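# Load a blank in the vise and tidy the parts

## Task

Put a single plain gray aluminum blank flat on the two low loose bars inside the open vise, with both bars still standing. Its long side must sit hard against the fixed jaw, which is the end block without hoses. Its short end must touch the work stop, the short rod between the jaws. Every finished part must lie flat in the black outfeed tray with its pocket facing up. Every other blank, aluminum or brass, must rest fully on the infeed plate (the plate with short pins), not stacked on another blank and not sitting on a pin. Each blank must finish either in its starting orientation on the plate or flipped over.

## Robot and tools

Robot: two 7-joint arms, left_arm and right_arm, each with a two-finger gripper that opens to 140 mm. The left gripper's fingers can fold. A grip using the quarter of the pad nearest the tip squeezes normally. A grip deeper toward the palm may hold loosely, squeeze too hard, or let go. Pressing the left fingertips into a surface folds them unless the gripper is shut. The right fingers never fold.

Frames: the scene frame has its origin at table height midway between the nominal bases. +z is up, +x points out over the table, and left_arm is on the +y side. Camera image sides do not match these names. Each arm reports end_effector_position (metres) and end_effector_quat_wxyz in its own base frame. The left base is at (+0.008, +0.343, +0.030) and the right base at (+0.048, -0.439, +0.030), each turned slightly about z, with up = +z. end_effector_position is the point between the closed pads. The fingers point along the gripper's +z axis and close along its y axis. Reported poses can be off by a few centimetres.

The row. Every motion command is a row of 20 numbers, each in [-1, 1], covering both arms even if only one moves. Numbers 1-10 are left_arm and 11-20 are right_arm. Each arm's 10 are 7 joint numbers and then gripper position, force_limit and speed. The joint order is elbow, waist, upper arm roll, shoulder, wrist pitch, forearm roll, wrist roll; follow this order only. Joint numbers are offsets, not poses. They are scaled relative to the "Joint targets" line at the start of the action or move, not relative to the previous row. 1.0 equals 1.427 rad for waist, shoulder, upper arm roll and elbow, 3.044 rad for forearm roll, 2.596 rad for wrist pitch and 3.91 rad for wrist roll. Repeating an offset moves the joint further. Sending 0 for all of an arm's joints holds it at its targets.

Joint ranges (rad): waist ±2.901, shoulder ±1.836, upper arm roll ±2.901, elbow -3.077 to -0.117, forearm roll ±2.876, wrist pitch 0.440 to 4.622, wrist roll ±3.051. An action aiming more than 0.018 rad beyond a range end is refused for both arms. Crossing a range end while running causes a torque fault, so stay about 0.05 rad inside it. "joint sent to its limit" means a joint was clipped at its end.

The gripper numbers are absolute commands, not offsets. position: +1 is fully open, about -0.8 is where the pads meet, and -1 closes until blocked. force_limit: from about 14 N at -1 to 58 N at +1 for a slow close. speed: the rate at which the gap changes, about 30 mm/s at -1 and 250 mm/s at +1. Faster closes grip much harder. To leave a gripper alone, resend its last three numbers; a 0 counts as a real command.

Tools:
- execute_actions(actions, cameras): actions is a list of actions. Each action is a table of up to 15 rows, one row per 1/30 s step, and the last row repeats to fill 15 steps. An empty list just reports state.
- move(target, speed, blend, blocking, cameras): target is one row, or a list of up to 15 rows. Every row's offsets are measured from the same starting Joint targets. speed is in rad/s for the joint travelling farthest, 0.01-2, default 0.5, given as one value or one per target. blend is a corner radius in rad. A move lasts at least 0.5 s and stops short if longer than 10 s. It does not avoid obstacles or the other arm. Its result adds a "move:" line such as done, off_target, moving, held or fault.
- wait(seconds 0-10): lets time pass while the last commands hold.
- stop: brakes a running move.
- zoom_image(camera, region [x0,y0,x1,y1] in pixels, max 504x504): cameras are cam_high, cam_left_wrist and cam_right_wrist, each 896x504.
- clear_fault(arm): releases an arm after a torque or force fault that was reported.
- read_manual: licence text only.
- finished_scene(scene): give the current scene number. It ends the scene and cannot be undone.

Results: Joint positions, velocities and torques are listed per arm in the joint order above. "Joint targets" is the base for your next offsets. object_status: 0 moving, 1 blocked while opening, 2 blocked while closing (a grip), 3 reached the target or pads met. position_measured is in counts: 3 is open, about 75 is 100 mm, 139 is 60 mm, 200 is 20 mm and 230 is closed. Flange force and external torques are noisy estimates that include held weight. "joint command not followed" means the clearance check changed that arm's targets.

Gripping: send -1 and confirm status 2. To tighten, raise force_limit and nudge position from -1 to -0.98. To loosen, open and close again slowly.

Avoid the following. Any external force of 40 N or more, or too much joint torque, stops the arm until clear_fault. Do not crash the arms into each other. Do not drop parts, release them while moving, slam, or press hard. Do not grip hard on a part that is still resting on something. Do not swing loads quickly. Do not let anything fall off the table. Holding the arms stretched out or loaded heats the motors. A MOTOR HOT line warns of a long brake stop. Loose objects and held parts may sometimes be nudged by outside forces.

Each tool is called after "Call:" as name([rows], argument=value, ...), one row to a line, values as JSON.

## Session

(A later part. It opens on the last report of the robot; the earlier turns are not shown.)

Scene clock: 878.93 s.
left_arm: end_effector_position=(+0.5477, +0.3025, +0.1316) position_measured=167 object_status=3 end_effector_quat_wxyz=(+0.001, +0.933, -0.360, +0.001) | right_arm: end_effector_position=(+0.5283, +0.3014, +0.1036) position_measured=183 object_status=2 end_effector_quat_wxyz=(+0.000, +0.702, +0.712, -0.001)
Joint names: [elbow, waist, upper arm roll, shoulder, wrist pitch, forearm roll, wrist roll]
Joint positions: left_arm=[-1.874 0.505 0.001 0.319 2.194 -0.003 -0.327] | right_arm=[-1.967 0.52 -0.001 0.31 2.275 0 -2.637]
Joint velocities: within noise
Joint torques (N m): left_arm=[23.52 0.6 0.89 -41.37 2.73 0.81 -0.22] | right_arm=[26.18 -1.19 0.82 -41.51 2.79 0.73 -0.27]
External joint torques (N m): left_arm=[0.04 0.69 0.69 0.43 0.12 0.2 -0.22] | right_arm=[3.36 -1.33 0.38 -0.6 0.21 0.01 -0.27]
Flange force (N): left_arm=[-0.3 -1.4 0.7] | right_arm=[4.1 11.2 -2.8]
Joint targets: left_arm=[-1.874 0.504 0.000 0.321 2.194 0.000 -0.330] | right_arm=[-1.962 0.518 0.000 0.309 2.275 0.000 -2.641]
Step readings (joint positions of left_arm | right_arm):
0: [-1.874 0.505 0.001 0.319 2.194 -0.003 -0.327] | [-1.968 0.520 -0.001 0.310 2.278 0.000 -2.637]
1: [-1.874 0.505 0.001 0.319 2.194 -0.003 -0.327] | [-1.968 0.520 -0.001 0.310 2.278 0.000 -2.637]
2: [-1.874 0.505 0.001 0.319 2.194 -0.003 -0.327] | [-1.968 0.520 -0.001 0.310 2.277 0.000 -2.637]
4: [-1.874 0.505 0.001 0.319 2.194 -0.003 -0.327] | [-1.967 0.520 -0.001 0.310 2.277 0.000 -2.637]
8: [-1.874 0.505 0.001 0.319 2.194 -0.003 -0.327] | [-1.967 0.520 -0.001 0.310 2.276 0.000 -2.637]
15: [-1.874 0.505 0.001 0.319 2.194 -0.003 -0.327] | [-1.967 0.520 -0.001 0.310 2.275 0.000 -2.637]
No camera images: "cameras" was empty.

Call:
execute_actions([
  [[0,0,0,0,0,0,0,-0.3,-0.1,-1,0.0007,0.0024,0,0.0005,0,0,0.0008,-1,-0.1,-1]],
], cameras=[])

Call:
execute_actions([
  [[0,0,0,0,0,0,0,-0.3,-0.1,-1,0.0007,0.0014,0,0.0005,0,0,0.0005,-1,-0.1,-1]],
], cameras=[])

Scene clock: 885.17 s.
left_arm: end_effector_position=(+0.5477, +0.3025, +0.1316) position_measured=167 object_status=3 end_effector_quat_wxyz=(+0.001, +0.933, -0.360, +0.001) | right_arm: end_effector_position=(+0.5283, +0.3014, +0.1036) position_measured=183 object_status=2 end_effector_quat_wxyz=(+0.000, +0.702, +0.712, -0.001)
Joint names: [elbow, waist, upper arm roll, shoulder, wrist pitch, forearm roll, wrist roll]
Joint positions: left_arm=[-1.874 0.505 0.001 0.319 2.194 -0.003 -0.327] | right_arm=[-1.966 0.52 -0.001 0.311 2.274 0 -2.638]
Joint velocities: within noise
Joint torques (N m): left_arm=[23.49 0.58 0.93 -41.37 2.73 0.82 -0.19] | right_arm=[26.28 -0.01 0.94 -41.37 2.92 0.74 -0.13]
External joint torques (N m): left_arm=[0.16 0.61 0.68 0.2 0.14 0.21 -0.19] | right_arm=[3.45 -0.14 0.51 -0.4 0.35 0.02 -0.13]
Flange force (N): left_arm=[-0.3 -1.2 0.4] | right_arm=[5.9 11.0 -2.3]
Joint targets: left_arm=[-1.874 0.504 0.000 0.321 2.194 0.000 -0.330] | right_arm=[-1.961 0.521 0.000 0.310 2.275 0.000 -2.638]
Step readings (joint positions of left_arm | right_arm):
0: [-1.874 0.505 0.001 0.319 2.194 -0.003 -0.327] | [-1.966 0.520 -0.001 0.311 2.275 0.000 -2.638]
1: [-1.874 0.505 0.001 0.319 2.194 -0.003 -0.327] | [-1.966 0.520 -0.001 0.311 2.275 0.000 -2.638]
2: [-1.874 0.505 0.001 0.319 2.194 -0.003 -0.327] | [-1.966 0.520 -0.001 0.311 2.275 0.000 -2.638]
4: [-1.874 0.505 0.001 0.319 2.194 -0.003 -0.327] | [-1.966 0.520 -0.001 0.311 2.275 0.000 -2.638]
8: [-1.874 0.505 0.001 0.319 2.194 -0.003 -0.327] | [-1.966 0.520 -0.001 0.311 2.275 0.000 -2.638]
15: [-1.874 0.505 0.001 0.319 2.194 -0.003 -0.327] | [-1.966 0.520 -0.001 0.311 2.274 0.000 -2.638]
No camera images: "cameras" was empty.

Scene clock: 885.87 s.
left_arm: end_effector_position=(+0.5477, +0.3025, +0.1316) position_measured=167 object_status=3 end_effector_quat_wxyz=(+0.001, +0.933, -0.360, +0.001) | right_arm: end_effector_position=(+0.5283, +0.3017, +0.1036) position_measured=183 object_status=2 end_effector_quat_wxyz=(+0.000, +0.702, +0.713, -0.001)
Joint names: [elbow, waist, upper arm roll, shoulder, wrist pitch, forearm roll, wrist roll]
Joint positions: left_arm=[-1.874 0.505 0.001 0.319 2.194 -0.003 -0.327] | right_arm=[-1.965 0.52 -0.001 0.311 2.274 0 -2.638]
Joint velocities: within noise
Joint torques (N m): left_arm=[23.52 0.57 0.87 -41.37 2.72 0.83 -0.18] | right_arm=[26.3 1.03 2.37 -41.33 3.06 1.09 -0.04]
External joint torques (N m): left_arm=[0.21 0.51 0.54 0.16 0.13 0.21 -0.18] | right_arm=[3.51 1.09 2.12 -0.4 0.5 0.36 -0.04]
Flange force (N): left_arm=[-0.1 -1.3 0.3] | right_arm=[8.0 9.9 -2.0]
Joint targets: left_arm=[-1.874 0.504 0.000 0.321 2.194 0.000 -0.330] | right_arm=[-1.960 0.523 0.000 0.311 2.275 0.000 -2.636]
Step readings (joint positions of left_arm | right_arm):
0: [-1.874 0.505 0.001 0.319 2.194 -0.003 -0.327] | [-1.966 0.520 -0.001 0.311 2.274 0.000 -2.638]
1: [-1.874 0.505 0.001 0.319 2.194 -0.003 -0.327] | [-1.966 0.520 -0.001 0.311 2.274 0.000 -2.638]
2: [-1.874 0.505 0.001 0.319 2.194 -0.003 -0.327] | [-1.965 0.520 -0.001 0.311 2.274 0.000 -2.638]
4: [-1.874 0.505 0.001 0.319 2.194 -0.003 -0.327] | [-1.965 0.520 -0.001 0.311 2.274 0.000 -2.638]
8: [-1.874 0.505 0.001 0.319 2.194 -0.003 -0.327] | [-1.965 0.520 -0.001 0.311 2.274 0.000 -2.638]
15: [-1.874 0.505 0.001 0.319 2.194 -0.003 -0.327] | [-1.965 0.520 -0.001 0.311 2.274 0.000 -2.638]
No camera images: "cameras" was empty.

Call:
execute_actions([
  [[0,0,0,0,0,0,0,-0.3,-0.1,-1,0.0007,0.0014,0,0.0005,0,0,0.0005,-1,-0.1,-1]],
], cameras=["cam_right_wrist"])

Call:
zoom_image(camera="cam_right_wrist", region=[420, 70, 620, 220])

Scene clock: 888.70 s.
left_arm: end_effector_position=(+0.5477, +0.3025, +0.1316) position_measured=167 object_status=3 end_effector_quat_wxyz=(+0.001, +0.933, -0.360, +0.001) | right_arm: end_effector_position=(+0.5283, +0.3017, +0.1037) position_measured=183 object_status=2 end_effector_quat_wxyz=(+0.000, +0.702, +0.712, -0.002)
Joint names: [elbow, waist, upper arm roll, shoulder, wrist pitch, forearm roll, wrist roll]
Joint positions: left_arm=[-1.874 0.505 0.001 0.319 2.194 -0.003 -0.327] | right_arm=[-1.964 0.521 -0.002 0.312 2.273 0 -2.637]
Joint velocities: within noise
Joint torques (N m): left_arm=[23.52 0.56 0.85 -41.36 2.72 0.82 -0.22] | right_arm=[26.38 1.94 2.67 -41.17 3.15 1.2 0.05]
External joint torques (N m): left_arm=[0.2 0.59 0.6 0.14 0.14 0.21 -0.22] | right_arm=[3.65 1.89 2.33 -0.3 0.6 0.48 0.05]
Flange force (N): left_arm=[-0.2 -1.2 0.3] | right_arm=[9.4 10.0 -1.7]
Joint targets: left_arm=[-1.874 0.504 0.000 0.321 2.194 0.000 -0.330] | right_arm=[-1.959 0.525 0.000 0.311 2.275 0.000 -2.634]
Step readings (joint positions of left_arm | right_arm):
0: [-1.874 0.505 0.001 0.319 2.194 -0.003 -0.327] | [-1.965 0.520 -0.001 0.312 2.273 0.000 -2.638]
1: [-1.874 0.505 0.001 0.319 2.194 -0.003 -0.327] | [-1.964 0.520 -0.001 0.312 2.273 0.000 -2.638]
2: [-1.874 0.505 0.001 0.319 2.194 -0.003 -0.327] | [-1.964 0.521 -0.001 0.312 2.273 0.000 -2.638]
4: [-1.874 0.505 0.001 0.319 2.194 -0.003 -0.327] | [-1.964 0.521 -0.002 0.312 2.273 0.000 -2.638]
8: [-1.874 0.505 0.001 0.319 2.194 -0.003 -0.327] | [-1.964 0.521 -0.002 0.312 2.273 0.000 -2.637]
15: [-1.874 0.505 0.001 0.319 2.194 -0.003 -0.327] | [-1.964 0.521 -0.002 0.312 2.273 0.000 -2.637]
camera_calibration:
cam_right_wrist: T_world_to_cam=[[0.999426, 0.032426, -0.00984825, -0.52734], [0.0338245, -0.936633, 0.348677, 0.23265], [0.00208199, -0.348809, -0.937191, 0.336803], [0, 0, 0, 1]] pos_world=[0.518466, 0.352487, 0.229336]
Images, in order (width x height): cam_right_wrist 896x504.

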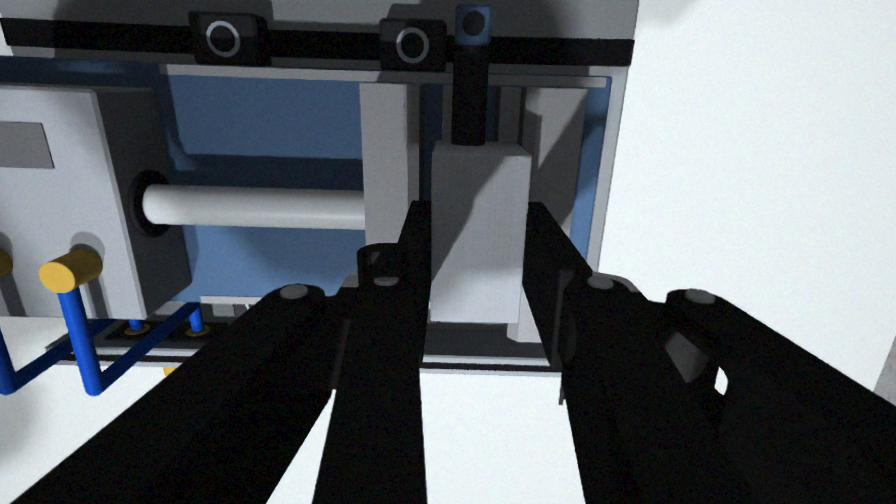

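Scaled by 2.520 from the camera's 896x504 image, which has a finer 1280x720 frame.

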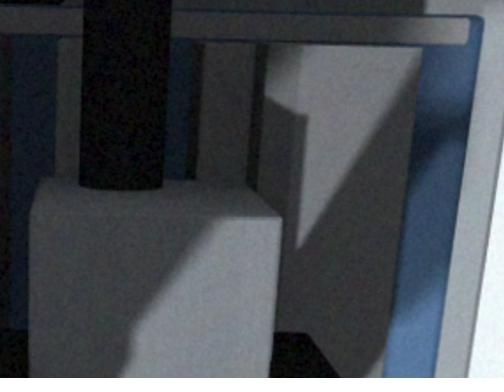

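Call:
execute_actions([
  [[0,0,0,0,0,0,0,-0.3,-0.1,-1,-0.00101,0,0,0.00204,0.00168,0,0,-1,-0.1,-1]],
], cameras=[])

Call:
execute_actions([
  [[0,0,0,0,0,0,0,-0.3,-0.1,-1,-0.0005,0,0,0.00102,0.0011,0,0,-1,-0.1,-1]],
], cameras=[])

Scene clock: 892.33 s.
left_arm: end_effector_position=(+0.5478, +0.3025, +0.1316) position_measured=167 object_status=3 end_effector_quat_wxyz=(+0.001, +0.933, -0.360, +0.001) | right_arm: end_effector_position=(+0.5280, +0.3017, +0.1027) position_measured=183 object_status=2 end_effector_quat_wxyz=(+0.000, +0.702, +0.713, -0.002)
Joint names: [elbow, waist, upper arm roll, shoulder, wrist pitch, forearm roll, wrist roll]
Joint positions: left_arm=[-1.874 0.505 0.001 0.319 2.194 -0.003 -0.327] | right_arm=[-1.963 0.521 -0.002 0.314 2.272 0 -2.637]
Joint velocities: within noise
Joint torques (N m): left_arm=[23.53 0.62 0.89 -41.39 2.73 0.82 -0.21] | right_arm=[25.2 1.77 2.72 -40.46 3.1 1.21 0.05]
External joint torques (N m): left_arm=[0.25 0.59 0.59 0.12 0.15 0.21 -0.21] | right_arm=[2.43 1.81 2.45 0.49 0.54 0.48 0.05]
Flange force (N): left_arm=[-0.2 -1.3 0.2] | right_arm=[8.0 7.6 0.1]
Joint targets: left_arm=[-1.874 0.504 0.000 0.321 2.194 0.000 -0.330] | right_arm=[-1.961 0.525 0.000 0.314 2.279 0.000 -2.634]
Step readings (joint positions of left_arm | right_arm):
0: [-1.874 0.505 0.001 0.319 2.194 -0.003 -0.327] | [-1.964 0.521 -0.002 0.312 2.272 0.000 -2.637]
1: [-1.874 0.505 0.001 0.319 2.194 -0.003 -0.327] | [-1.964 0.521 -0.002 0.312 2.272 0.000 -2.637]
2: [-1.874 0.505 0.001 0.319 2.194 -0.003 -0.327] | [-1.964 0.521 -0.002 0.312 2.272 0.000 -2.637]
4: [-1.874 0.505 0.001 0.319 2.194 -0.003 -0.327] | [-1.964 0.521 -0.002 0.313 2.272 0.000 -2.637]
8: [-1.874 0.505 0.001 0.319 2.194 -0.003 -0.327] | [-1.964 0.521 -0.002 0.314 2.272 0.000 -2.637]
15: [-1.874 0.505 0.001 0.319 2.194 -0.003 -0.327] | [-1.963 0.521 -0.002 0.314 2.272 0.000 -2.637]
No camera images: "cameras" was empty.

Scene clock: 893.03 s.
left_arm: end_effector_position=(+0.5478, +0.3025, +0.1316) position_measured=167 object_status=3 end_effector_quat_wxyz=(+0.001, +0.933, -0.360, +0.001) | right_arm: end_effector_position=(+0.5280, +0.3017, +0.1024) position_measured=183 object_status=2 end_effector_quat_wxyz=(+0.000, +0.702, +0.713, -0.002)
Joint names: [elbow, waist, upper arm roll, shoulder, wrist pitch, forearm roll, wrist roll]
Joint positions: left_arm=[-1.874 0.505 0.001 0.319 2.194 -0.003 -0.327] | right_arm=[-1.963 0.522 -0.002 0.314 2.273 0 -2.637]
Joint velocities: within noise
Joint torques (N m): left_arm=[23.5 0.61 0.89 -41.35 2.72 0.83 -0.19] | right_arm=[24.88 1.62 2.71 -39.85 3.38 1.21 0.04]
External joint torques (N m): left_arm=[0.14 0.61 0.6 0.24 0.13 0.21 -0.19] | right_arm=[2.03 1.46 2.26 1.26 0.81 0.48 0.04]
Flange force (N): left_arm=[-0.2 -1.2 0.4] | right_arm=[7.6 7.9 2.1]
Joint targets: left_arm=[-1.874 0.504 0.000 0.321 2.194 0.000 -0.330] | right_arm=[-1.961 0.525 0.000 0.316 2.282 0.000 -2.634]
Step readings (joint positions of left_arm | right_arm):
0: [-1.874 0.505 0.001 0.319 2.194 -0.003 -0.327] | [-1.963 0.521 -0.002 0.314 2.272 0.000 -2.637]
1: [-1.874 0.505 0.001 0.319 2.194 -0.003 -0.327] | [-1.963 0.521 -0.002 0.314 2.272 0.000 -2.637]
2: [-1.874 0.505 0.001 0.319 2.194 -0.003 -0.327] | [-1.963 0.522 -0.002 0.314 2.273 0.000 -2.637]
4: [-1.874 0.505 0.001 0.319 2.194 -0.003 -0.327] | [-1.963 0.522 -0.002 0.314 2.273 0.000 -2.637]
8: [-1.874 0.505 0.001 0.319 2.194 -0.003 -0.327] | [-1.963 0.522 -0.002 0.314 2.273 0.000 -2.637]
15: [-1.874 0.505 0.001 0.319 2.194 -0.003 -0.327] | [-1.963 0.522 -0.002 0.314 2.273 0.000 -2.637]
No camera images: "cameras" was empty.

Call:
execute_actions([
  [[0,0,0,0,0,0,0,-0.3,-0.1,-1,0.0006,0,0,0.0004,0.0012,0,0,-1,-0.1,-1]],
], cameras=[])

Call:
execute_actions([
  [[0,0,0,0,0,0,0,-0.3,-0.1,-1,0,0,0,0,0,0,0,-0.15,-0.1,-1]],
  [[0,0,0,0,0,0,0,-0.3,-0.1,-1,0,0,0,0,0,0,0,-0.15,-0.1,-1]],
], cameras=[])

Scene clock: 896.70 s.
left_arm: end_effector_position=(+0.5478, +0.3025, +0.1316) position_measured=167 object_status=3 end_effector_quat_wxyz=(+0.001, +0.933, -0.360, +0.001) | right_arm: end_effector_position=(+0.5280, +0.3017, +0.1024) position_measured=183 object_status=2 end_effector_quat_wxyz=(+0.000, +0.702, +0.713, -0.002)
Joint names: [elbow, waist, upper arm roll, shoulder, wrist pitch, forearm roll, wrist roll]
Joint positions: left_arm=[-1.874 0.505 0.001 0.319 2.194 -0.003 -0.327] | right_arm=[-1.963 0.522 -0.002 0.314 2.273 0 -2.637]
Joint velocities: within noise
Joint torques (N m): left_arm=[23.51 0.59 0.86 -41.37 2.71 0.81 -0.22] | right_arm=[25.3 1.58 2.75 -39.57 3.81 1.19 0.09]
External joint torques (N m): left_arm=[0 0.6 0.58 0.45 0.1 0.2 -0.22] | right_arm=[2.6 1.54 2.4 1.28 1.26 0.46 0.09]
Flange force (N): left_arm=[-0.2 -1.3 0.8] | right_arm=[8.7 9.3 2.7]
Joint targets: left_arm=[-1.874 0.504 0.000 0.321 2.194 0.000 -0.330] | right_arm=[-1.961 0.525 0.000 0.316 2.285 0.000 -2.634]
Step readings (joint positions of left_arm | right_arm):
0: [-1.874 0.505 0.001 0.319 2.194 -0.003 -0.327] | [-1.963 0.522 -0.002 0.314 2.273 0.000 -2.637]
1: [-1.874 0.505 0.001 0.319 2.194 -0.003 -0.327] | [-1.963 0.522 -0.002 0.314 2.273 0.000 -2.637]
2: [-1.874 0.505 0.001 0.319 2.194 -0.003 -0.327] | [-1.963 0.522 -0.002 0.314 2.273 0.000 -2.637]
4: [-1.874 0.505 0.001 0.319 2.194 -0.003 -0.327] | [-1.963 0.522 -0.002 0.314 2.273 0.000 -2.637]
8: [-1.874 0.505 0.001 0.319 2.194 -0.003 -0.327] | [-1.963 0.522 -0.002 0.314 2.273 0.000 -2.637]
15: [-1.874 0.505 0.001 0.319 2.194 -0.003 -0.327] | [-1.963 0.522 -0.002 0.314 2.273 0.000 -2.637]
No camera images: "cameras" was empty.

Scene clock: 897.90 s.
left_arm: end_effector_position=(+0.5478, +0.3025, +0.1316) position_measured=167 object_status=3 end_effector_quat_wxyz=(+0.001, +0.933, -0.360, +0.001) | right_arm: end_effector_position=(+0.5299, +0.3044, +0.1033) position_measured=148 object_status=3 end_effector_quat_wxyz=(+0.001, +0.701, +0.713, +0.002)
Joint names: [elbow, waist, upper arm roll, shoulder, wrist pitch, forearm roll, wrist roll]
Joint positions: left_arm=[-1.874 0.505 0.001 0.319 2.194 -0.003 -0.327] | right_arm=[-1.962 0.524 -0.002 0.315 2.281 0 -2.637]
Joint velocities: within noise
Joint torques (N m): left_arm=[23.52 0.59 0.89 -41.38 2.72 0.82 -0.18] | right_arm=[24.5 0.07 1.26 -39.94 2.76 0.75 0.07]
External joint torques (N m): left_arm=[0.07 0.41 0.45 0.37 0.12 0.2 -0.18] | right_arm=[1.62 0.22 1.08 1.19 0.17 0.02 0.07]
External joint torques at the end of the 1st action: left_arm=[0.23 0.48 0.51 0.13 0.14 0.2 -0.19] | right_arm=[1.71 0.06 0.82 1.05 0.25 0.01 0.07]
Flange force (N): left_arm=[0.1 -1.2 0.7] | right_arm=[5.4 7.9 1.0]
Flange force at the end of the 1st action (N): left_arm=[0.0 -1.2 0.3] | right_arm=[5.1 8.0 0.9]
Joint targets: left_arm=[-1.874 0.504 0.000 0.321 2.194 0.000 -0.330] | right_arm=[-1.961 0.525 0.000 0.316 2.285 0.000 -2.634]
Step readings (joint positions of left_arm | right_arm; steps 1 to 15: 1st action; 16 to 30: 2nd action):
0: [-1.874 0.505 0.001 0.319 2.194 -0.003 -0.327] | [-1.963 0.522 -0.002 0.314 2.273 0.000 -2.637]
1: [-1.874 0.505 0.001 0.319 2.194 -0.003 -0.327] | [-1.963 0.522 -0.002 0.314 2.273 0.000 -2.637]
2: [-1.874 0.505 0.001 0.319 2.194 -0.003 -0.327] | [-1.963 0.522 -0.002 0.314 2.273 0.000 -2.637]
4: [-1.874 0.505 0.001 0.319 2.194 -0.003 -0.327] | [-1.963 0.522 -0.002 0.315 2.275 0.000 -2.637]
8: [-1.874 0.505 0.001 0.319 2.194 -0.003 -0.327] | [-1.962 0.524 -0.002 0.315 2.278 0.000 -2.637]
15: [-1.874 0.505 0.001 0.319 2.194 -0.003 -0.327] | [-1.962 0.524 -0.002 0.315 2.280 0.000 -2.637]
16: [-1.874 0.505 0.001 0.319 2.194 -0.003 -0.327] | [-1.962 0.524 -0.002 0.315 2.280 0.000 -2.637]
17: [-1.874 0.505 0.001 0.319 2.194 -0.003 -0.327] | [-1.962 0.524 -0.002 0.315 2.280 0.000 -2.637]
19: [-1.874 0.505 0.001 0.319 2.194 -0.003 -0.327] | [-1.962 0.524 -0.002 0.315 2.280 0.000 -2.637]
23: [-1.874 0.505 0.001 0.319 2.194 -0.003 -0.327] | [-1.962 0.524 -0.002 0.315 2.280 0.000 -2.637]
30: [-1.874 0.505 0.001 0.319 2.194 -0.003 -0.327] | [-1.962 0.524 -0.002 0.315 2.280 0.000 -2.637]
No camera images: "cameras" was empty.

Call:
move(target=[0,0,0,0,0,0,0,-0.3,-0.1,-1,0.04737,0,0,-0.0576,-0.0615,0,0,-0.15,-0.1,-1], speed=0.2, cameras=["cam_right_wrist","cam_high"])

Call:
zoom_image(camera="cam_right_wrist", region=[425, 90, 545, 190])

Call:
zoom_image(camera="cam_right_wrist", region=[425, 190, 545, 290])

Scene clock: 905.70 s.
left_arm: end_effector_position=(+0.5478, +0.3025, +0.1316) position_measured=167 object_status=3 end_effector_quat_wxyz=(+0.001, +0.933, -0.360, +0.001) | right_arm: end_effector_position=(+0.5306, +0.3049, +0.1700) position_measured=148 object_status=3 end_effector_quat_wxyz=(+0.001, +0.701, +0.713, +0.001)
Joint names: [elbow, waist, upper arm roll, shoulder, wrist pitch, forearm roll, wrist roll]
Joint positions: left_arm=[-1.874 0.505 0.001 0.319 2.194 -0.003 -0.327] | right_arm=[-1.894 0.524 -0.002 0.234 2.131 0 -2.637]
Joint velocities: left_arm=[within noise] | right_arm=[0 0 0.001 0 -0.004 0 0]
Joint torques (N m): left_arm=[23.54 0.59 0.9 -41.41 2.71 0.81 -0.21] | right_arm=[25.36 0.13 1.2 -39.04 2.35 0.85 0.15]
External joint torques (N m): left_arm=[0.14 0.4 0.45 0.22 0.11 0.2 -0.21] | right_arm=[1.36 0.21 1.05 0.66 -0.23 0.04 0.14]
Flange force (N): left_arm=[0.1 -1.1 0.4] | right_arm=[4.7 6.3 -1.5]
Joint targets: left_arm=[-1.874 0.504 0.000 0.321 2.194 0.000 -0.330] | right_arm=[-1.893 0.525 0.000 0.234 2.125 0.000 -2.634]
move: done
camera_calibration:
cam_right_wrist: T_world_to_cam=[[0.99938, 0.0349212, -0.00458397, -0.530682], [0.0343498, -0.937609, 0.34599, 0.212888], [0.0077844, -0.345932, -0.938227, 0.396391], [0, 0, 0, 1]] pos_world=[0.519955, 0.355263, 0.295815]
Images, in order (width x height): cam_high 896x504, cam_right_wrist 896x504.

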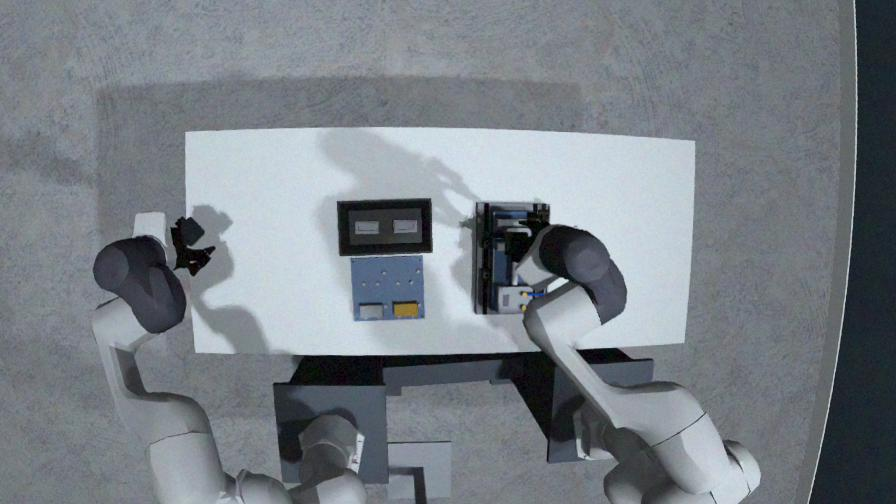

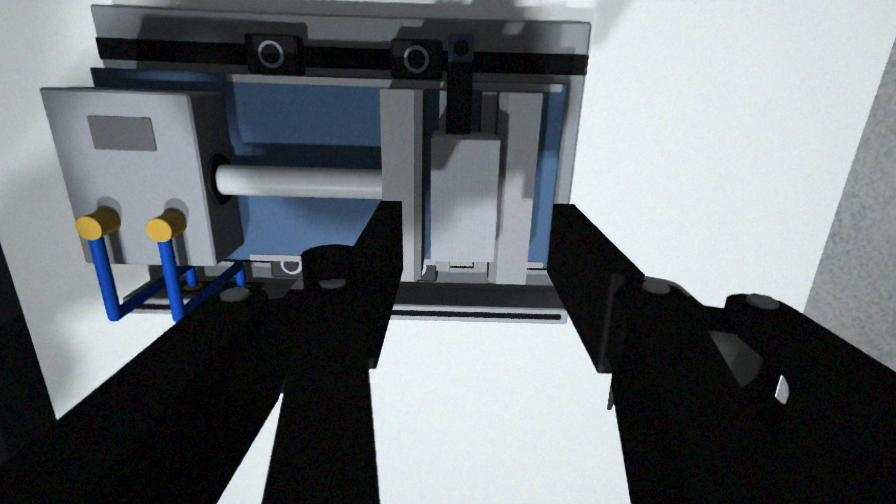

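Scaled by 4.200 from the camera's 896x504 image, which has a finer 1280x720 frame.

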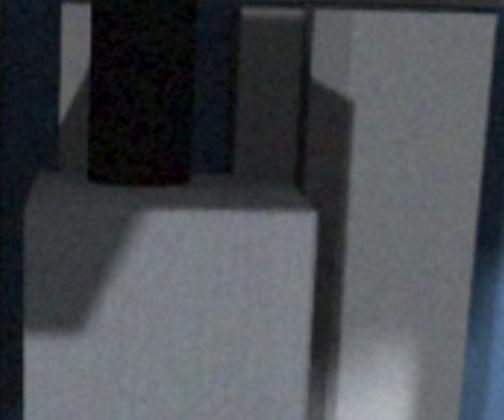

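Scaled by 4.200 from the camera's 896x504 image, which has a finer 1280x720 frame.

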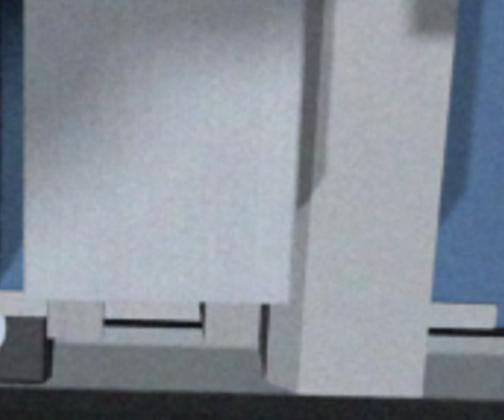

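Call:
zoom_image(camera="cam_right_wrist", region=[475, 110, 535, 165])

Call:
zoom_image(camera="cam_right_wrist", region=[475, 235, 535, 290])

Scaled by 8.400 from the camera's 896x504 image, which has a finer 1280x720 frame.

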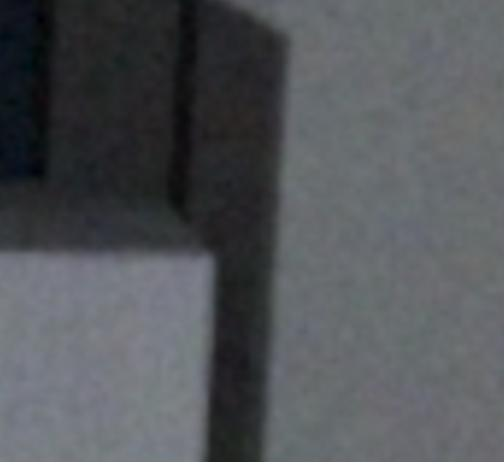

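Scaled by 8.400 from the camera's 896x504 image, which has a finer 1280x720 frame.

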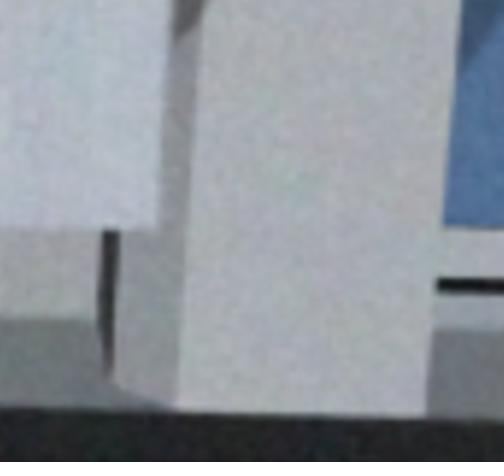

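Call:
move([
  [0,0,0,0,0,0,0,-0.3,-0.1,-1,-0.0117,-0.00456,0,-0.00147,0.00794,0,0.00205,-0.15,-0.1,-1],
  [0,0,0,0,0,0,0,-0.3,-0.1,-1,-0.05284,-0.00456,0,0.05501,0.06163,0,0.00205,-0.15,-0.1,-1],
], speed=[0.1,0.15], cameras=[])

Call:
execute_actions([
  [[0,0,0,0,0,0,0,-0.3,-0.1,-1,0,0,0,0,0,0,0,-1,-0.1,-1]],
  [[0,0,0,0,0,0,0,-0.3,-0.1,-1,0,0,0,0,0,0,0,-1,-0.1,-1]],
], cameras=[])

Call:
execute_actions([
  [[0,0,0,0,0,0,0,-0.3,-0.1,-1,0.00076,0,0,-0.00153,-0.00126,0,0,-1,-0.1,-1]],
], cameras=["cam_right_wrist"])

Scene clock: 957.63 s.
left_arm: end_effector_position=(+0.5478, +0.3025, +0.1316) position_measured=167 object_status=3 end_effector_quat_wxyz=(+0.001, +0.933, -0.360, +0.001) | right_arm: end_effector_position=(+0.5292, +0.3016, +0.1027) position_measured=148 object_status=3 end_effector_quat_wxyz=(+0.001, +0.705, +0.709, +0.000)
Joint names: [elbow, waist, upper arm roll, shoulder, wrist pitch, forearm roll, wrist roll]
Joint positions: left_arm=[-1.874 0.505 0.001 0.319 2.194 -0.003 -0.327] | right_arm=[-1.967 0.52 -0.002 0.312 2.28 0 -2.63]
Joint velocities: left_arm=[within noise] | right_arm=[-0.001 0 0 0.001 0.004 -0.001 0]
Joint torques (N m): left_arm=[23.5 0.64 0.89 -41.38 2.72 0.81 -0.18] | right_arm=[24.13 -0.73 1.2 -40.33 2.81 0.77 0.08]
External joint torques (N m): left_arm=[0.1 0.52 0.49 0.3 0.13 0.2 -0.18] | right_arm=[1.34 -0.55 1.06 0.62 0.23 0.05 0.08]
Flange force (N): left_arm=[-0.1 -1.2 0.5] | right_arm=[3.4 5.9 0.5]
Joint targets: left_arm=[-1.874 0.504 0.000 0.321 2.194 0.000 -0.330] | right_arm=[-1.968 0.519 0.000 0.313 2.285 0.000 -2.626]
move: done
No camera images: "cameras" was empty.

Scene clock: 958.83 s.
left_arm: end_effector_position=(+0.5478, +0.3025, +0.1316) position_measured=167 object_status=3 end_effector_quat_wxyz=(+0.001, +0.933, -0.360, +0.001) | right_arm: end_effector_position=(+0.5284, +0.3020, +0.1024) position_measured=183 object_status=2 end_effector_quat_wxyz=(+0.000, +0.705, +0.709, +0.000)
Joint names: [elbow, waist, upper arm roll, shoulder, wrist pitch, forearm roll, wrist roll]
Joint positions: left_arm=[-1.874 0.505 0.001 0.319 2.194 -0.003 -0.327] | right_arm=[-1.968 0.52 -0.001 0.312 2.28 0 -2.628]
Joint velocities: within noise
Joint torques (N m): left_arm=[23.52 0.59 0.87 -41.41 2.72 0.83 -0.18] | right_arm=[24.72 -0.91 0.63 -39.61 3.6 0.67 0.01]
External joint torques (N m): left_arm=[0.04 0.59 0.58 0.35 0.11 0.22 -0.18] | right_arm=[1.97 -0.97 0.26 1.23 1.03 -0.05 0.01]
External joint torques at the end of the 1st action: left_arm=[0.08 0.67 0.67 0.25 0.1 0.19 -0.17] | right_arm=[1.46 -0.82 0.74 0.54 0.21 0.01 0.07]
Flange force (N): left_arm=[-0.2 -1.2 0.6] | right_arm=[4.0 9.1 2.7]
Flange force at the end of the 1st action (N): left_arm=[-0.4 -1.1 0.5] | right_arm=[3.1 6.4 0.2]
Joint targets: left_arm=[-1.874 0.504 0.000 0.321 2.194 0.000 -0.330] | right_arm=[-1.968 0.519 0.000 0.313 2.285 0.000 -2.626]
Step readings (joint positions of left_arm | right_arm; steps 1 to 15: 1st action; 16 to 30: 2nd action):
0: [-1.874 0.505 0.001 0.319 2.194 -0.003 -0.327] | [-1.967 0.520 -0.002 0.312 2.280 0.000 -2.630]
1: [-1.874 0.505 0.001 0.319 2.194 -0.003 -0.327] | [-1.967 0.520 -0.002 0.312 2.280 0.000 -2.630]
2: [-1.874 0.505 0.001 0.319 2.194 -0.003 -0.327] | [-1.967 0.520 -0.002 0.312 2.280 0.000 -2.630]
4: [-1.874 0.505 0.001 0.319 2.194 -0.003 -0.327] | [-1.967 0.520 -0.002 0.312 2.281 0.000 -2.630]
8: [-1.874 0.505 0.001 0.319 2.194 -0.003 -0.327] | [-1.967 0.520 -0.002 0.312 2.281 0.000 -2.630]
15: [-1.874 0.505 0.001 0.319 2.194 -0.003 -0.327] | [-1.967 0.520 -0.002 0.312 2.281 0.000 -2.630]
16: [-1.874 0.505 0.001 0.319 2.194 -0.003 -0.327] | [-1.967 0.520 -0.002 0.312 2.281 0.000 -2.630]
17: [-1.874 0.505 0.001 0.319 2.194 -0.003 -0.327] | [-1.967 0.520 -0.002 0.312 2.281 0.000 -2.630]
19: [-1.874 0.505 0.001 0.319 2.194 -0.003 -0.327] | [-1.967 0.520 -0.002 0.312 2.281 0.000 -2.630]
23: [-1.874 0.505 0.001 0.319 2.194 -0.003 -0.327] | [-1.968 0.520 -0.001 0.312 2.280 0.000 -2.629]
30: [-1.874 0.505 0.001 0.319 2.194 -0.003 -0.327] | [-1.968 0.520 -0.001 0.312 2.280 0.000 -2.628]
No camera images: "cameras" was empty.

Scene clock: 959.53 s.
left_arm: end_effector_position=(+0.5478, +0.3025, +0.1316) position_measured=167 object_status=3 end_effector_quat_wxyz=(+0.001, +0.933, -0.360, +0.001) | right_arm: end_effector_position=(+0.5284, +0.3020, +0.1024) position_measured=183 object_status=2 end_effector_quat_wxyz=(+0.000, +0.705, +0.709, +0.000)
Joint names: [elbow, waist, upper arm roll, shoulder, wrist pitch, forearm roll, wrist roll]
Joint positions: left_arm=[-1.874 0.505 0.001 0.319 2.194 -0.003 -0.327] | right_arm=[-1.968 0.52 -0.001 0.312 2.28 0 -2.628]
Joint velocities: within noise
Joint torques (N m): left_arm=[23.54 0.57 0.9 -41.43 2.73 0.82 -0.2] | right_arm=[25.18 -0.76 0.6 -41.03 3.19 0.7 0.06]
External joint torques (N m): left_arm=[0.16 0.52 0.58 0.18 0.13 0.21 -0.2] | right_arm=[2.42 -0.76 0.27 -0.1 0.62 -0.03 0.06]
Flange force (N): left_arm=[-0.2 -1.1 0.4] | right_arm=[3.8 7.9 -0.5]
Joint targets: left_arm=[-1.874 0.504 0.000 0.321 2.194 0.000 -0.330] | right_arm=[-1.967 0.519 0.000 0.310 2.282 0.000 -2.626]
Step readings (joint positions of left_arm | right_arm):
0: [-1.874 0.505 0.001 0.319 2.194 -0.003 -0.327] | [-1.968 0.520 -0.001 0.312 2.280 0.000 -2.628]
1: [-1.874 0.505 0.001 0.319 2.194 -0.003 -0.327] | [-1.968 0.520 -0.001 0.312 2.280 0.000 -2.628]
2: [-1.874 0.505 0.001 0.319 2.194 -0.003 -0.327] | [-1.968 0.520 -0.001 0.312 2.280 0.000 -2.628]
4: [-1.874 0.505 0.001 0.319 2.194 -0.003 -0.327] | [-1.968 0.520 -0.001 0.312 2.280 0.000 -2.628]
8: [-1.874 0.505 0.001 0.319 2.194 -0.003 -0.327] | [-1.968 0.520 -0.001 0.312 2.280 0.000 -2.628]
15: [-1.874 0.505 0.001 0.319 2.194 -0.003 -0.327] | [-1.968 0.520 -0.001 0.312 2.280 0.000 -2.628]
camera_calibration:
cam_right_wrist: T_world_to_cam=[[0.999707, 0.023046, -0.00736496, -0.525005], [0.0241696, -0.937567, 0.346964, 0.238894], [0.00109098, -0.34704, -0.93785, 0.335806], [0, 0, 0, 1]] pos_world=[0.518711, 0.352616, 0.228181]
Images, in order (width x height): cam_right_wrist 896x504.

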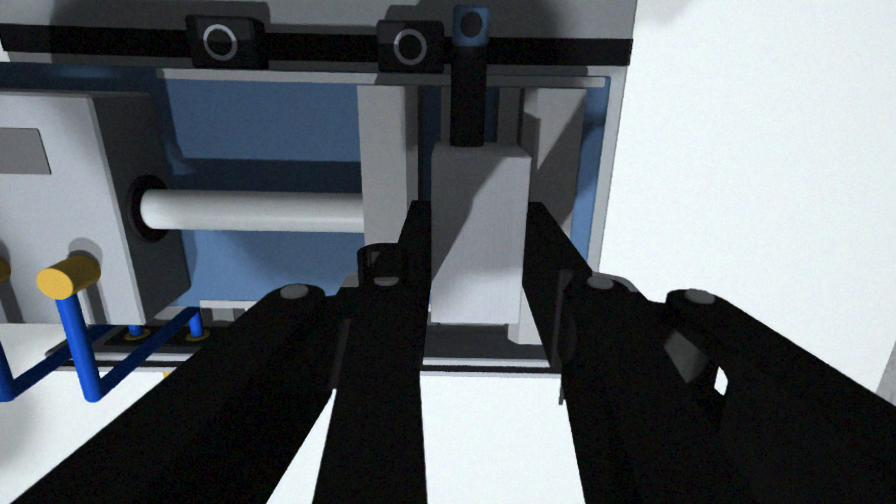

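Call:
execute_actions([
  [[0,0,0,0,0,0,0,-0.3,-0.1,-1,0.0026,-0.0006,0,0.0014,-0.0007,0,-0.0002,-1,-0.1,-1],[0,0,0,0,0,0,0,-0.3,-0.1,-1,0.0052,-0.0011,0,0.0028,-0.0013,0,-0.0004,-1,-0.1,-1]],
], cameras=[])

Scene clock: 972.67 s.
left_arm: end_effector_position=(+0.5478, +0.3025, +0.1316) position_measured=167 object_status=3 end_effector_quat_wxyz=(+0.001, +0.933, -0.360, +0.001) | right_arm: end_effector_position=(+0.5285, +0.3020, +0.1025) position_measured=183 object_status=2 end_effector_quat_wxyz=(+0.000, +0.705, +0.709, -0.001)
Joint names: [elbow, waist, upper arm roll, shoulder, wrist pitch, forearm roll, wrist roll]
Joint positions: left_arm=[-1.874 0.505 0.001 0.319 2.194 -0.003 -0.327] | right_arm=[-1.964 0.52 -0.001 0.314 2.276 0 -2.628]
Joint velocities: within noise
Joint torques (N m): left_arm=[23.52 0.6 0.91 -41.36 2.73 0.82 -0.21] | right_arm=[26.36 -1.58 0.44 -40.52 3.27 0.67 -0.05]
External joint torques (N m): left_arm=[0.03 0.59 0.63 0.48 0.12 0.2 -0.21] | right_arm=[3.6 -1.55 0.14 0.44 0.71 -0.06 -0.05]
Flange force (N): left_arm=[-0.1 -1.4 0.8] | right_arm=[5.8 13.9 -0.3]
Joint targets: left_arm=[-1.874 0.504 0.000 0.321 2.194 0.000 -0.330] | right_arm=[-1.960 0.517 0.000 0.314 2.279 0.000 -2.628]
Step readings (joint positions of left_arm | right_arm):
0: [-1.874 0.505 0.001 0.319 2.194 -0.003 -0.327] | [-1.968 0.520 -0.001 0.312 2.280 0.000 -2.628]
1: [-1.874 0.505 0.001 0.319 2.194 -0.003 -0.327] | [-1.968 0.520 -0.001 0.312 2.280 0.000 -2.628]
2: [-1.874 0.505 0.001 0.319 2.194 -0.003 -0.327] | [-1.968 0.520 -0.001 0.312 2.280 0.000 -2.628]
4: [-1.874 0.505 0.001 0.319 2.194 -0.003 -0.327] | [-1.966 0.520 -0.001 0.313 2.278 0.000 -2.628]
8: [-1.874 0.505 0.001 0.319 2.194 -0.003 -0.327] | [-1.965 0.520 -0.001 0.314 2.276 0.000 -2.628]
15: [-1.874 0.505 0.001 0.319 2.194 -0.003 -0.327] | [-1.964 0.520 -0.001 0.314 2.276 0.000 -2.628]
No camera images: "cameras" was empty.

Call:
execute_actions([
  [[0,0,0,0,0,0,0,-0.3,-0.1,-1,0.0010,0.0014,0,0.0008,-0.0001,0,0.0004,-1,-0.1,-1],[0,0,0,0,0,0,0,-0.3,-0.1,-1,0.0020,0.0028,0,0.0016,-0.0002,0,0.0008,-1,-0.1,-1]],
], cameras=[])

Scene clock: 975.77 s.
left_arm: end_effector_position=(+0.5478, +0.3025, +0.1316) position_measured=167 object_status=3 end_effector_quat_wxyz=(+0.001, +0.933, -0.360, +0.001) | right_arm: end_effector_position=(+0.5286, +0.3020, +0.1025) position_measured=183 object_status=2 end_effector_quat_wxyz=(+0.000, +0.705, +0.709, -0.002)
Joint names: [elbow, waist, upper arm roll, shoulder, wrist pitch, forearm roll, wrist roll]
Joint positions: left_arm=[-1.874 0.505 0.001 0.319 2.194 -0.003 -0.327] | right_arm=[-1.962 0.52 -0.001 0.315 2.273 0 -2.627]
Joint velocities: within noise
Joint torques (N m): left_arm=[23.52 0.6 0.92 -41.43 2.72 0.82 -0.19] | right_arm=[26.42 0.1 1.53 -40.08 3.62 0.75 0.06]
External joint torques (N m): left_arm=[0.01 0.5 0.56 0.4 0.1 0.2 -0.19] | right_arm=[3.6 0.09 1.2 1 1.05 0.03 0.06]
Flange force (N): left_arm=[-0.1 -1.2 0.7] | right_arm=[8.6 13.5 1.2]
Joint targets: left_arm=[-1.874 0.504 0.000 0.321 2.194 0.000 -0.330] | right_arm=[-1.957 0.521 0.000 0.317 2.278 0.000 -2.625]
Step readings (joint positions of left_arm | right_arm):
0: [-1.874 0.505 0.001 0.319 2.194 -0.003 -0.327] | [-1.964 0.520 -0.001 0.314 2.275 0.000 -2.628]
1: [-1.874 0.505 0.001 0.319 2.194 -0.003 -0.327] | [-1.964 0.520 -0.001 0.314 2.275 0.000 -2.628]
2: [-1.874 0.505 0.001 0.319 2.194 -0.003 -0.327] | [-1.964 0.520 -0.001 0.314 2.275 0.000 -2.628]
4: [-1.874 0.505 0.001 0.319 2.194 -0.003 -0.327] | [-1.963 0.520 -0.001 0.315 2.274 0.000 -2.628]
8: [-1.874 0.505 0.001 0.319 2.194 -0.003 -0.327] | [-1.962 0.520 -0.001 0.315 2.273 0.000 -2.627]
15: [-1.874 0.505 0.001 0.319 2.194 -0.003 -0.327] | [-1.962 0.520 -0.001 0.315 2.273 0.000 -2.627]
No camera images: "cameras" was empty.

Call:
execute_actions([
  [[0,0,0,0,0,0,0,-0.3,-0.1,-1,0,0,0,0,0,0,0,-0.15,-0.1,-1]],
  [[0,0,0,0,0,0,0,-0.3,-0.1,-1,0,0,0,0,0,0,0,-0.15,-0.1,-1]],
], cameras=["cam_right_wrist"])

Scene clock: 981.73 s.
left_arm: end_effector_position=(+0.5478, +0.3025, +0.1316) position_measured=167 object_status=3 end_effector_quat_wxyz=(+0.001, +0.933, -0.360, +0.001) | right_arm: end_effector_position=(+0.5301, +0.3029, +0.1036) position_measured=148 object_status=3 end_effector_quat_wxyz=(+0.000, +0.705, +0.709, +0.000)
Joint names: [elbow, waist, upper arm roll, shoulder, wrist pitch, forearm roll, wrist roll]
Joint positions: left_arm=[-1.874 0.505 0.001 0.319 2.194 -0.003 -0.327] | right_arm=[-1.959 0.52 -0.001 0.316 2.274 0 -2.627]
Joint velocities: within noise
Joint torques (N m): left_arm=[23.51 0.57 0.89 -41.4 2.72 0.81 -0.21] | right_arm=[24.51 -0.1 1.16 -40.51 2.76 0.74 0.03]
External joint torques (N m): left_arm=[0.14 0.43 0.48 0.21 0.13 0.2 -0.21] | right_arm=[1.66 -0.15 0.79 0.63 0.18 0.01 0.03]
External joint torques at the end of the 1st action: left_arm=[0.16 0.41 0.52 0.22 0.12 0.21 -0.18] | right_arm=[1.73 -0.16 0.69 0.71 0.19 0.02 0.02]
Flange force (N): left_arm=[0.0 -1.1 0.4] | right_arm=[4.3 7.0 0.1]
Flange force at the end of the 1st action (N): left_arm=[0.0 -1.2 0.4] | right_arm=[4.5 7.5 0.2]
Joint targets: left_arm=[-1.874 0.504 0.000 0.321 2.194 0.000 -0.330] | right_arm=[-1.957 0.521 0.000 0.317 2.278 0.000 -2.625]
Step readings (joint positions of left_arm | right_arm; steps 1 to 15: 1st action; 16 to 30: 2nd action):
0: [-1.874 0.505 0.001 0.319 2.194 -0.003 -0.327] | [-1.961 0.520 -0.001 0.316 2.272 0.000 -2.627]
1: [-1.874 0.505 0.001 0.319 2.194 -0.003 -0.327] | [-1.961 0.520 -0.001 0.316 2.272 0.000 -2.627]
2: [-1.874 0.505 0.001 0.319 2.194 -0.003 -0.327] | [-1.961 0.520 -0.001 0.316 2.272 0.000 -2.627]
4: [-1.874 0.505 0.001 0.319 2.194 -0.003 -0.327] | [-1.961 0.520 -0.001 0.316 2.273 0.000 -2.627]
8: [-1.874 0.505 0.001 0.319 2.194 -0.003 -0.327] | [-1.959 0.520 -0.001 0.316 2.273 0.000 -2.627]
15: [-1.874 0.505 0.001 0.319 2.194 -0.003 -0.327] | [-1.959 0.520 -0.001 0.316 2.274 0.000 -2.627]
16: [-1.874 0.505 0.001 0.319 2.194 -0.003 -0.327] | [-1.959 0.520 -0.001 0.316 2.274 0.000 -2.627]
17: [-1.874 0.505 0.001 0.319 2.194 -0.003 -0.327] | [-1.959 0.520 -0.001 0.316 2.274 0.000 -2.627]
19: [-1.874 0.505 0.001 0.319 2.194 -0.003 -0.327] | [-1.959 0.520 -0.001 0.316 2.274 0.000 -2.627]
23: [-1.874 0.505 0.001 0.319 2.194 -0.003 -0.327] | [-1.959 0.520 -0.001 0.316 2.274 0.000 -2.627]
30: [-1.874 0.505 0.001 0.319 2.194 -0.003 -0.327] | [-1.959 0.520 -0.001 0.316 2.274 0.000 -2.627]
camera_calibration:
cam_right_wrist: T_world_to_cam=[[0.999723, 0.0221566, -0.00789511, -0.526399], [0.0235195, -0.937545, 0.347068, 0.239663], [0.00028782, -0.347157, -0.937807, 0.337704], [0, 0, 0, 1]] pos_world=[0.520519, 0.353594, 0.229366]
Images, in order (width x height): cam_right_wrist 896x504.

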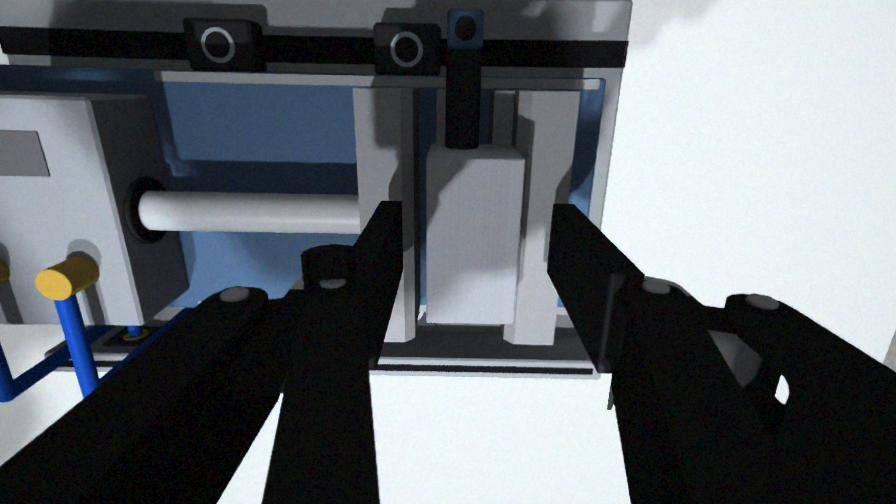

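Call:
move(target=[0,0,0,0,0,0,0,-0.3,-0.1,-1,0.0474,0,0,-0.0576,-0.0615,0,0,-0.15,-0.1,-1], speed=[0.2], cameras=["cam_right_wrist"])

Call:
zoom_image(camera="cam_right_wrist", region=[475, 110, 535, 165])

Call:
zoom_image(camera="cam_right_wrist", region=[475, 235, 535, 290])

Scene clock: 986.00 s.
left_arm: end_effector_position=(+0.5478, +0.3025, +0.1316) position_measured=167 object_status=3 end_effector_quat_wxyz=(+0.001, +0.933, -0.360, +0.001) | right_arm: end_effector_position=(+0.5308, +0.3033, +0.1708) position_measured=148 object_status=3 end_effector_quat_wxyz=(+0.000, +0.705, +0.709, +0.000)
Joint names: [elbow, waist, upper arm roll, shoulder, wrist pitch, forearm roll, wrist roll]
Joint positions: left_arm=[-1.874 0.505 0.001 0.319 2.194 -0.003 -0.327] | right_arm=[-1.89 0.52 -0.001 0.234 2.124 0 -2.627]
Joint velocities: left_arm=[within noise] | right_arm=[-0.001 0 -0.002 -0.001 -0.004 0.002 0]
Joint torques (N m): left_arm=[23.53 0.59 0.9 -41.39 2.73 0.82 -0.19] | right_arm=[25.44 -0.07 1 -39.13 2.33 0.81 0.1]
External joint torques (N m): left_arm=[0.08 0.51 0.54 0.33 0.12 0.21 -0.19] | right_arm=[1.42 -0.29 0.55 0.58 -0.25 -0.01 0.1]
Flange force (N): left_arm=[-0.1 -1.2 0.6] | right_arm=[4.1 6.7 -1.7]
Joint targets: left_arm=[-1.874 0.504 0.000 0.321 2.194 0.000 -0.330] | right_arm=[-1.889 0.521 0.000 0.234 2.119 0.000 -2.625]
move: done
camera_calibration:
cam_right_wrist: T_world_to_cam=[[0.999723, 0.0221331, -0.00805182, -0.526517], [0.0235519, -0.937533, 0.347098, 0.216664], [0.000133514, -0.347191, -0.937794, 0.400974], [0, 0, 0, 1]] pos_world=[0.521214, 0.353997, 0.296588]
Images, in order (width x height): cam_right_wrist 896x504.

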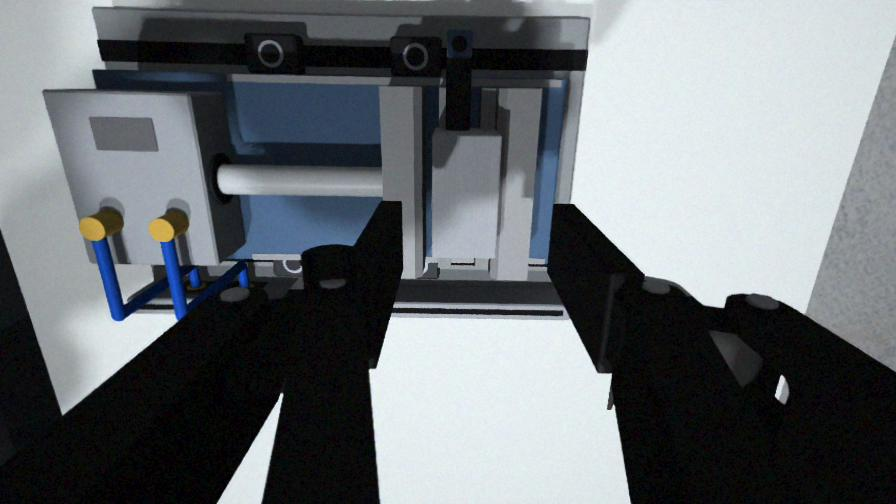

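Scaled by 8.400 from the camera's 896x504 image, which has a finer 1280x720 frame.

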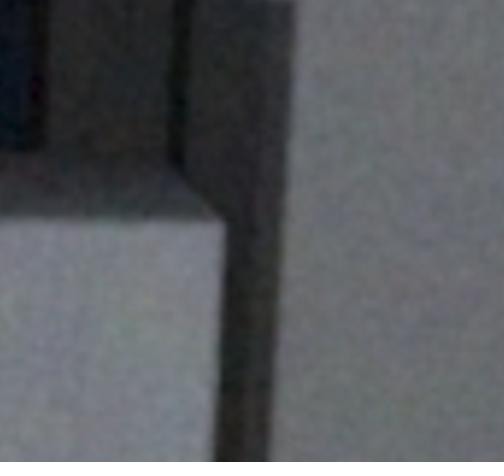

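Scaled by 8.400 from the camera's 896x504 image, which has a finer 1280x720 frame.

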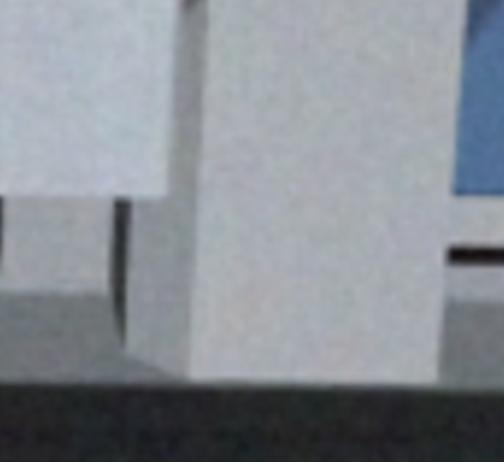

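Call:
zoom_image(camera="cam_right_wrist", region=[425, 95, 505, 155])

Call:
zoom_image(camera="cam_right_wrist", region=[415, 235, 515, 290])

Scaled by 6.300 from the camera's 896x504 image, which has a finer 1280x720 frame.

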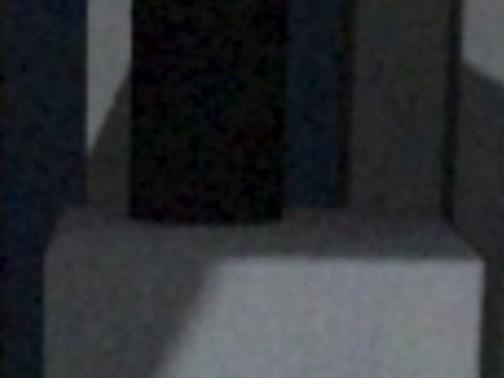

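Scaled by 5.040 from the camera's 896x504 image, which has a finer 1280x720 frame.

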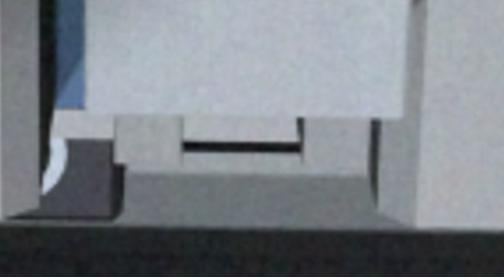

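Call:
move(target=[0,0,0,0,0,0,0,-0.3,-0.1,-1,0.0261,-0.03515,0,0.0183,-0.00428,0,-0.01283,-0.15,-0.1,-1], speed=[0.2], cameras=["cam_right_wrist"])

Scene clock: 1042.10 s.
left_arm: end_effector_position=(+0.5478, +0.3025, +0.1316) position_measured=167 object_status=3 end_effector_quat_wxyz=(+0.001, +0.933, -0.360, +0.001) | right_arm: end_effector_position=(+0.5523, +0.2816, +0.1714) position_measured=148 object_status=3 end_effector_quat_wxyz=(+0.000, +0.707, +0.707, +0.000)
Joint names: [elbow, waist, upper arm roll, shoulder, wrist pitch, forearm roll, wrist roll]
Joint positions: left_arm=[-1.874 0.505 0.001 0.319 2.194 -0.003 -0.327] | right_arm=[-1.854 0.472 -0.001 0.259 2.112 0 -2.67]
Joint velocities: left_arm=[within noise] | right_arm=[0.001 -0.002 -0.001 0 -0.002 0 -0.007]
Joint torques (N m): left_arm=[23.48 0.61 0.93 -41.4 2.73 0.82 -0.19] | right_arm=[25.9 -0.4 1.05 -39.34 2.31 0.84 -0.22]
External joint torques (N m): left_arm=[0.13 0.48 0.54 0.21 0.15 0.21 -0.19] | right_arm=[1.81 -0.46 0.73 1.22 -0.27 0.02 -0.22]
Flange force (N): left_arm=[-0.1 -1.0 0.4] | right_arm=[4.9 10.5 -1.6]
Joint targets: left_arm=[-1.874 0.504 0.000 0.321 2.194 0.000 -0.330] | right_arm=[-1.852 0.471 0.000 0.261 2.107 0.000 -2.675]
move: done
camera_calibration:
cam_right_wrist: T_world_to_cam=[[0.999825, 0.0169145, -0.00802748, -0.546164], [0.0186493, -0.937659, 0.347057, 0.198326], [-0.00165674, -0.347146, -0.93781, 0.394882], [0, 0, 0, 1]] pos_world=[0.543024, 0.332282, 0.297109]
Images, in order (width x height): cam_right_wrist 896x504.

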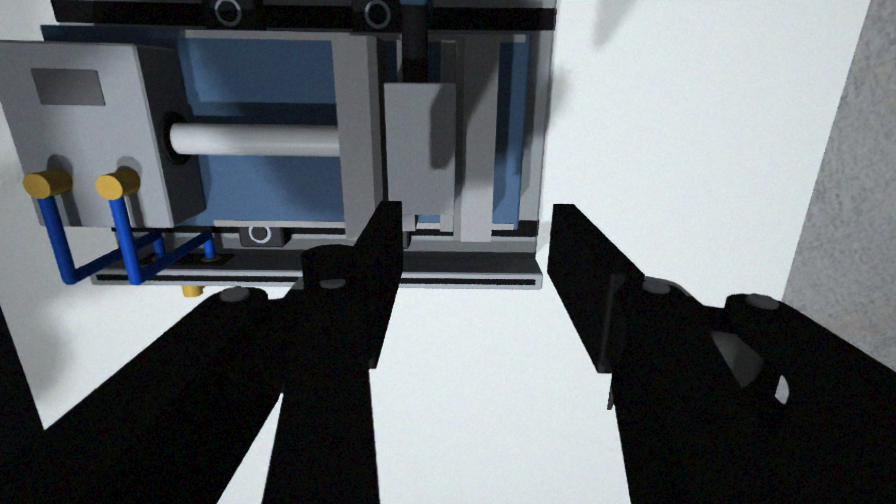

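Call:
zoom_image(camera="cam_right_wrist", region=[380, 60, 470, 130])

Call:
zoom_image(camera="cam_right_wrist", region=[430, 170, 500, 250])

Scaled by 5.600 from the camera's 896x504 image, which has a finer 1280x720 frame.

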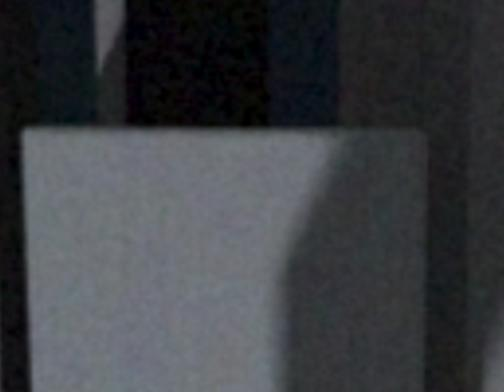

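Scaled by 6.300 from the camera's 896x504 image, which has a finer 1280x720 frame.

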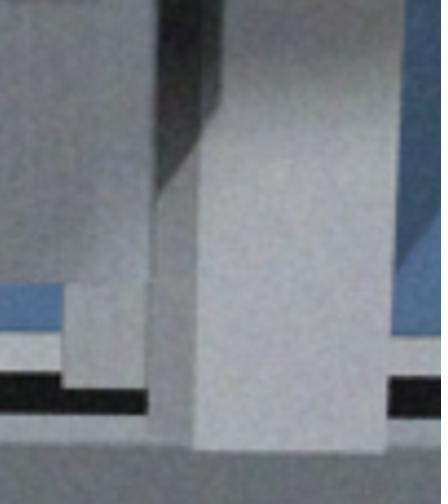

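Call:
zoom_image(camera="cam_right_wrist", region=[440, 65, 480, 105])

Call:
zoom_image(camera="cam_right_wrist", region=[440, 200, 470, 230])

Scaled by 12.600 from the camera's 896x504 image, which has a finer 1280x720 frame.

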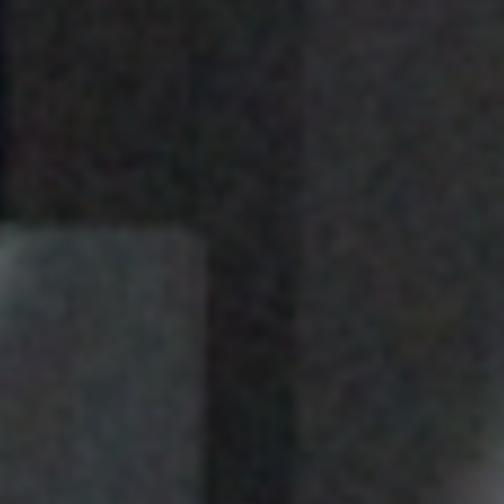

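Scaled by 16.800 from the camera's 896x504 image, which has a finer 1280x720 frame.

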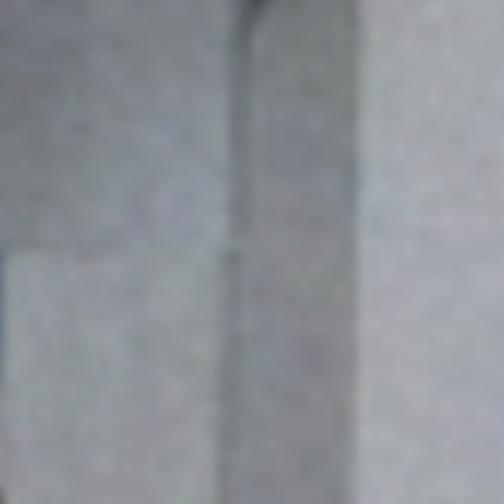

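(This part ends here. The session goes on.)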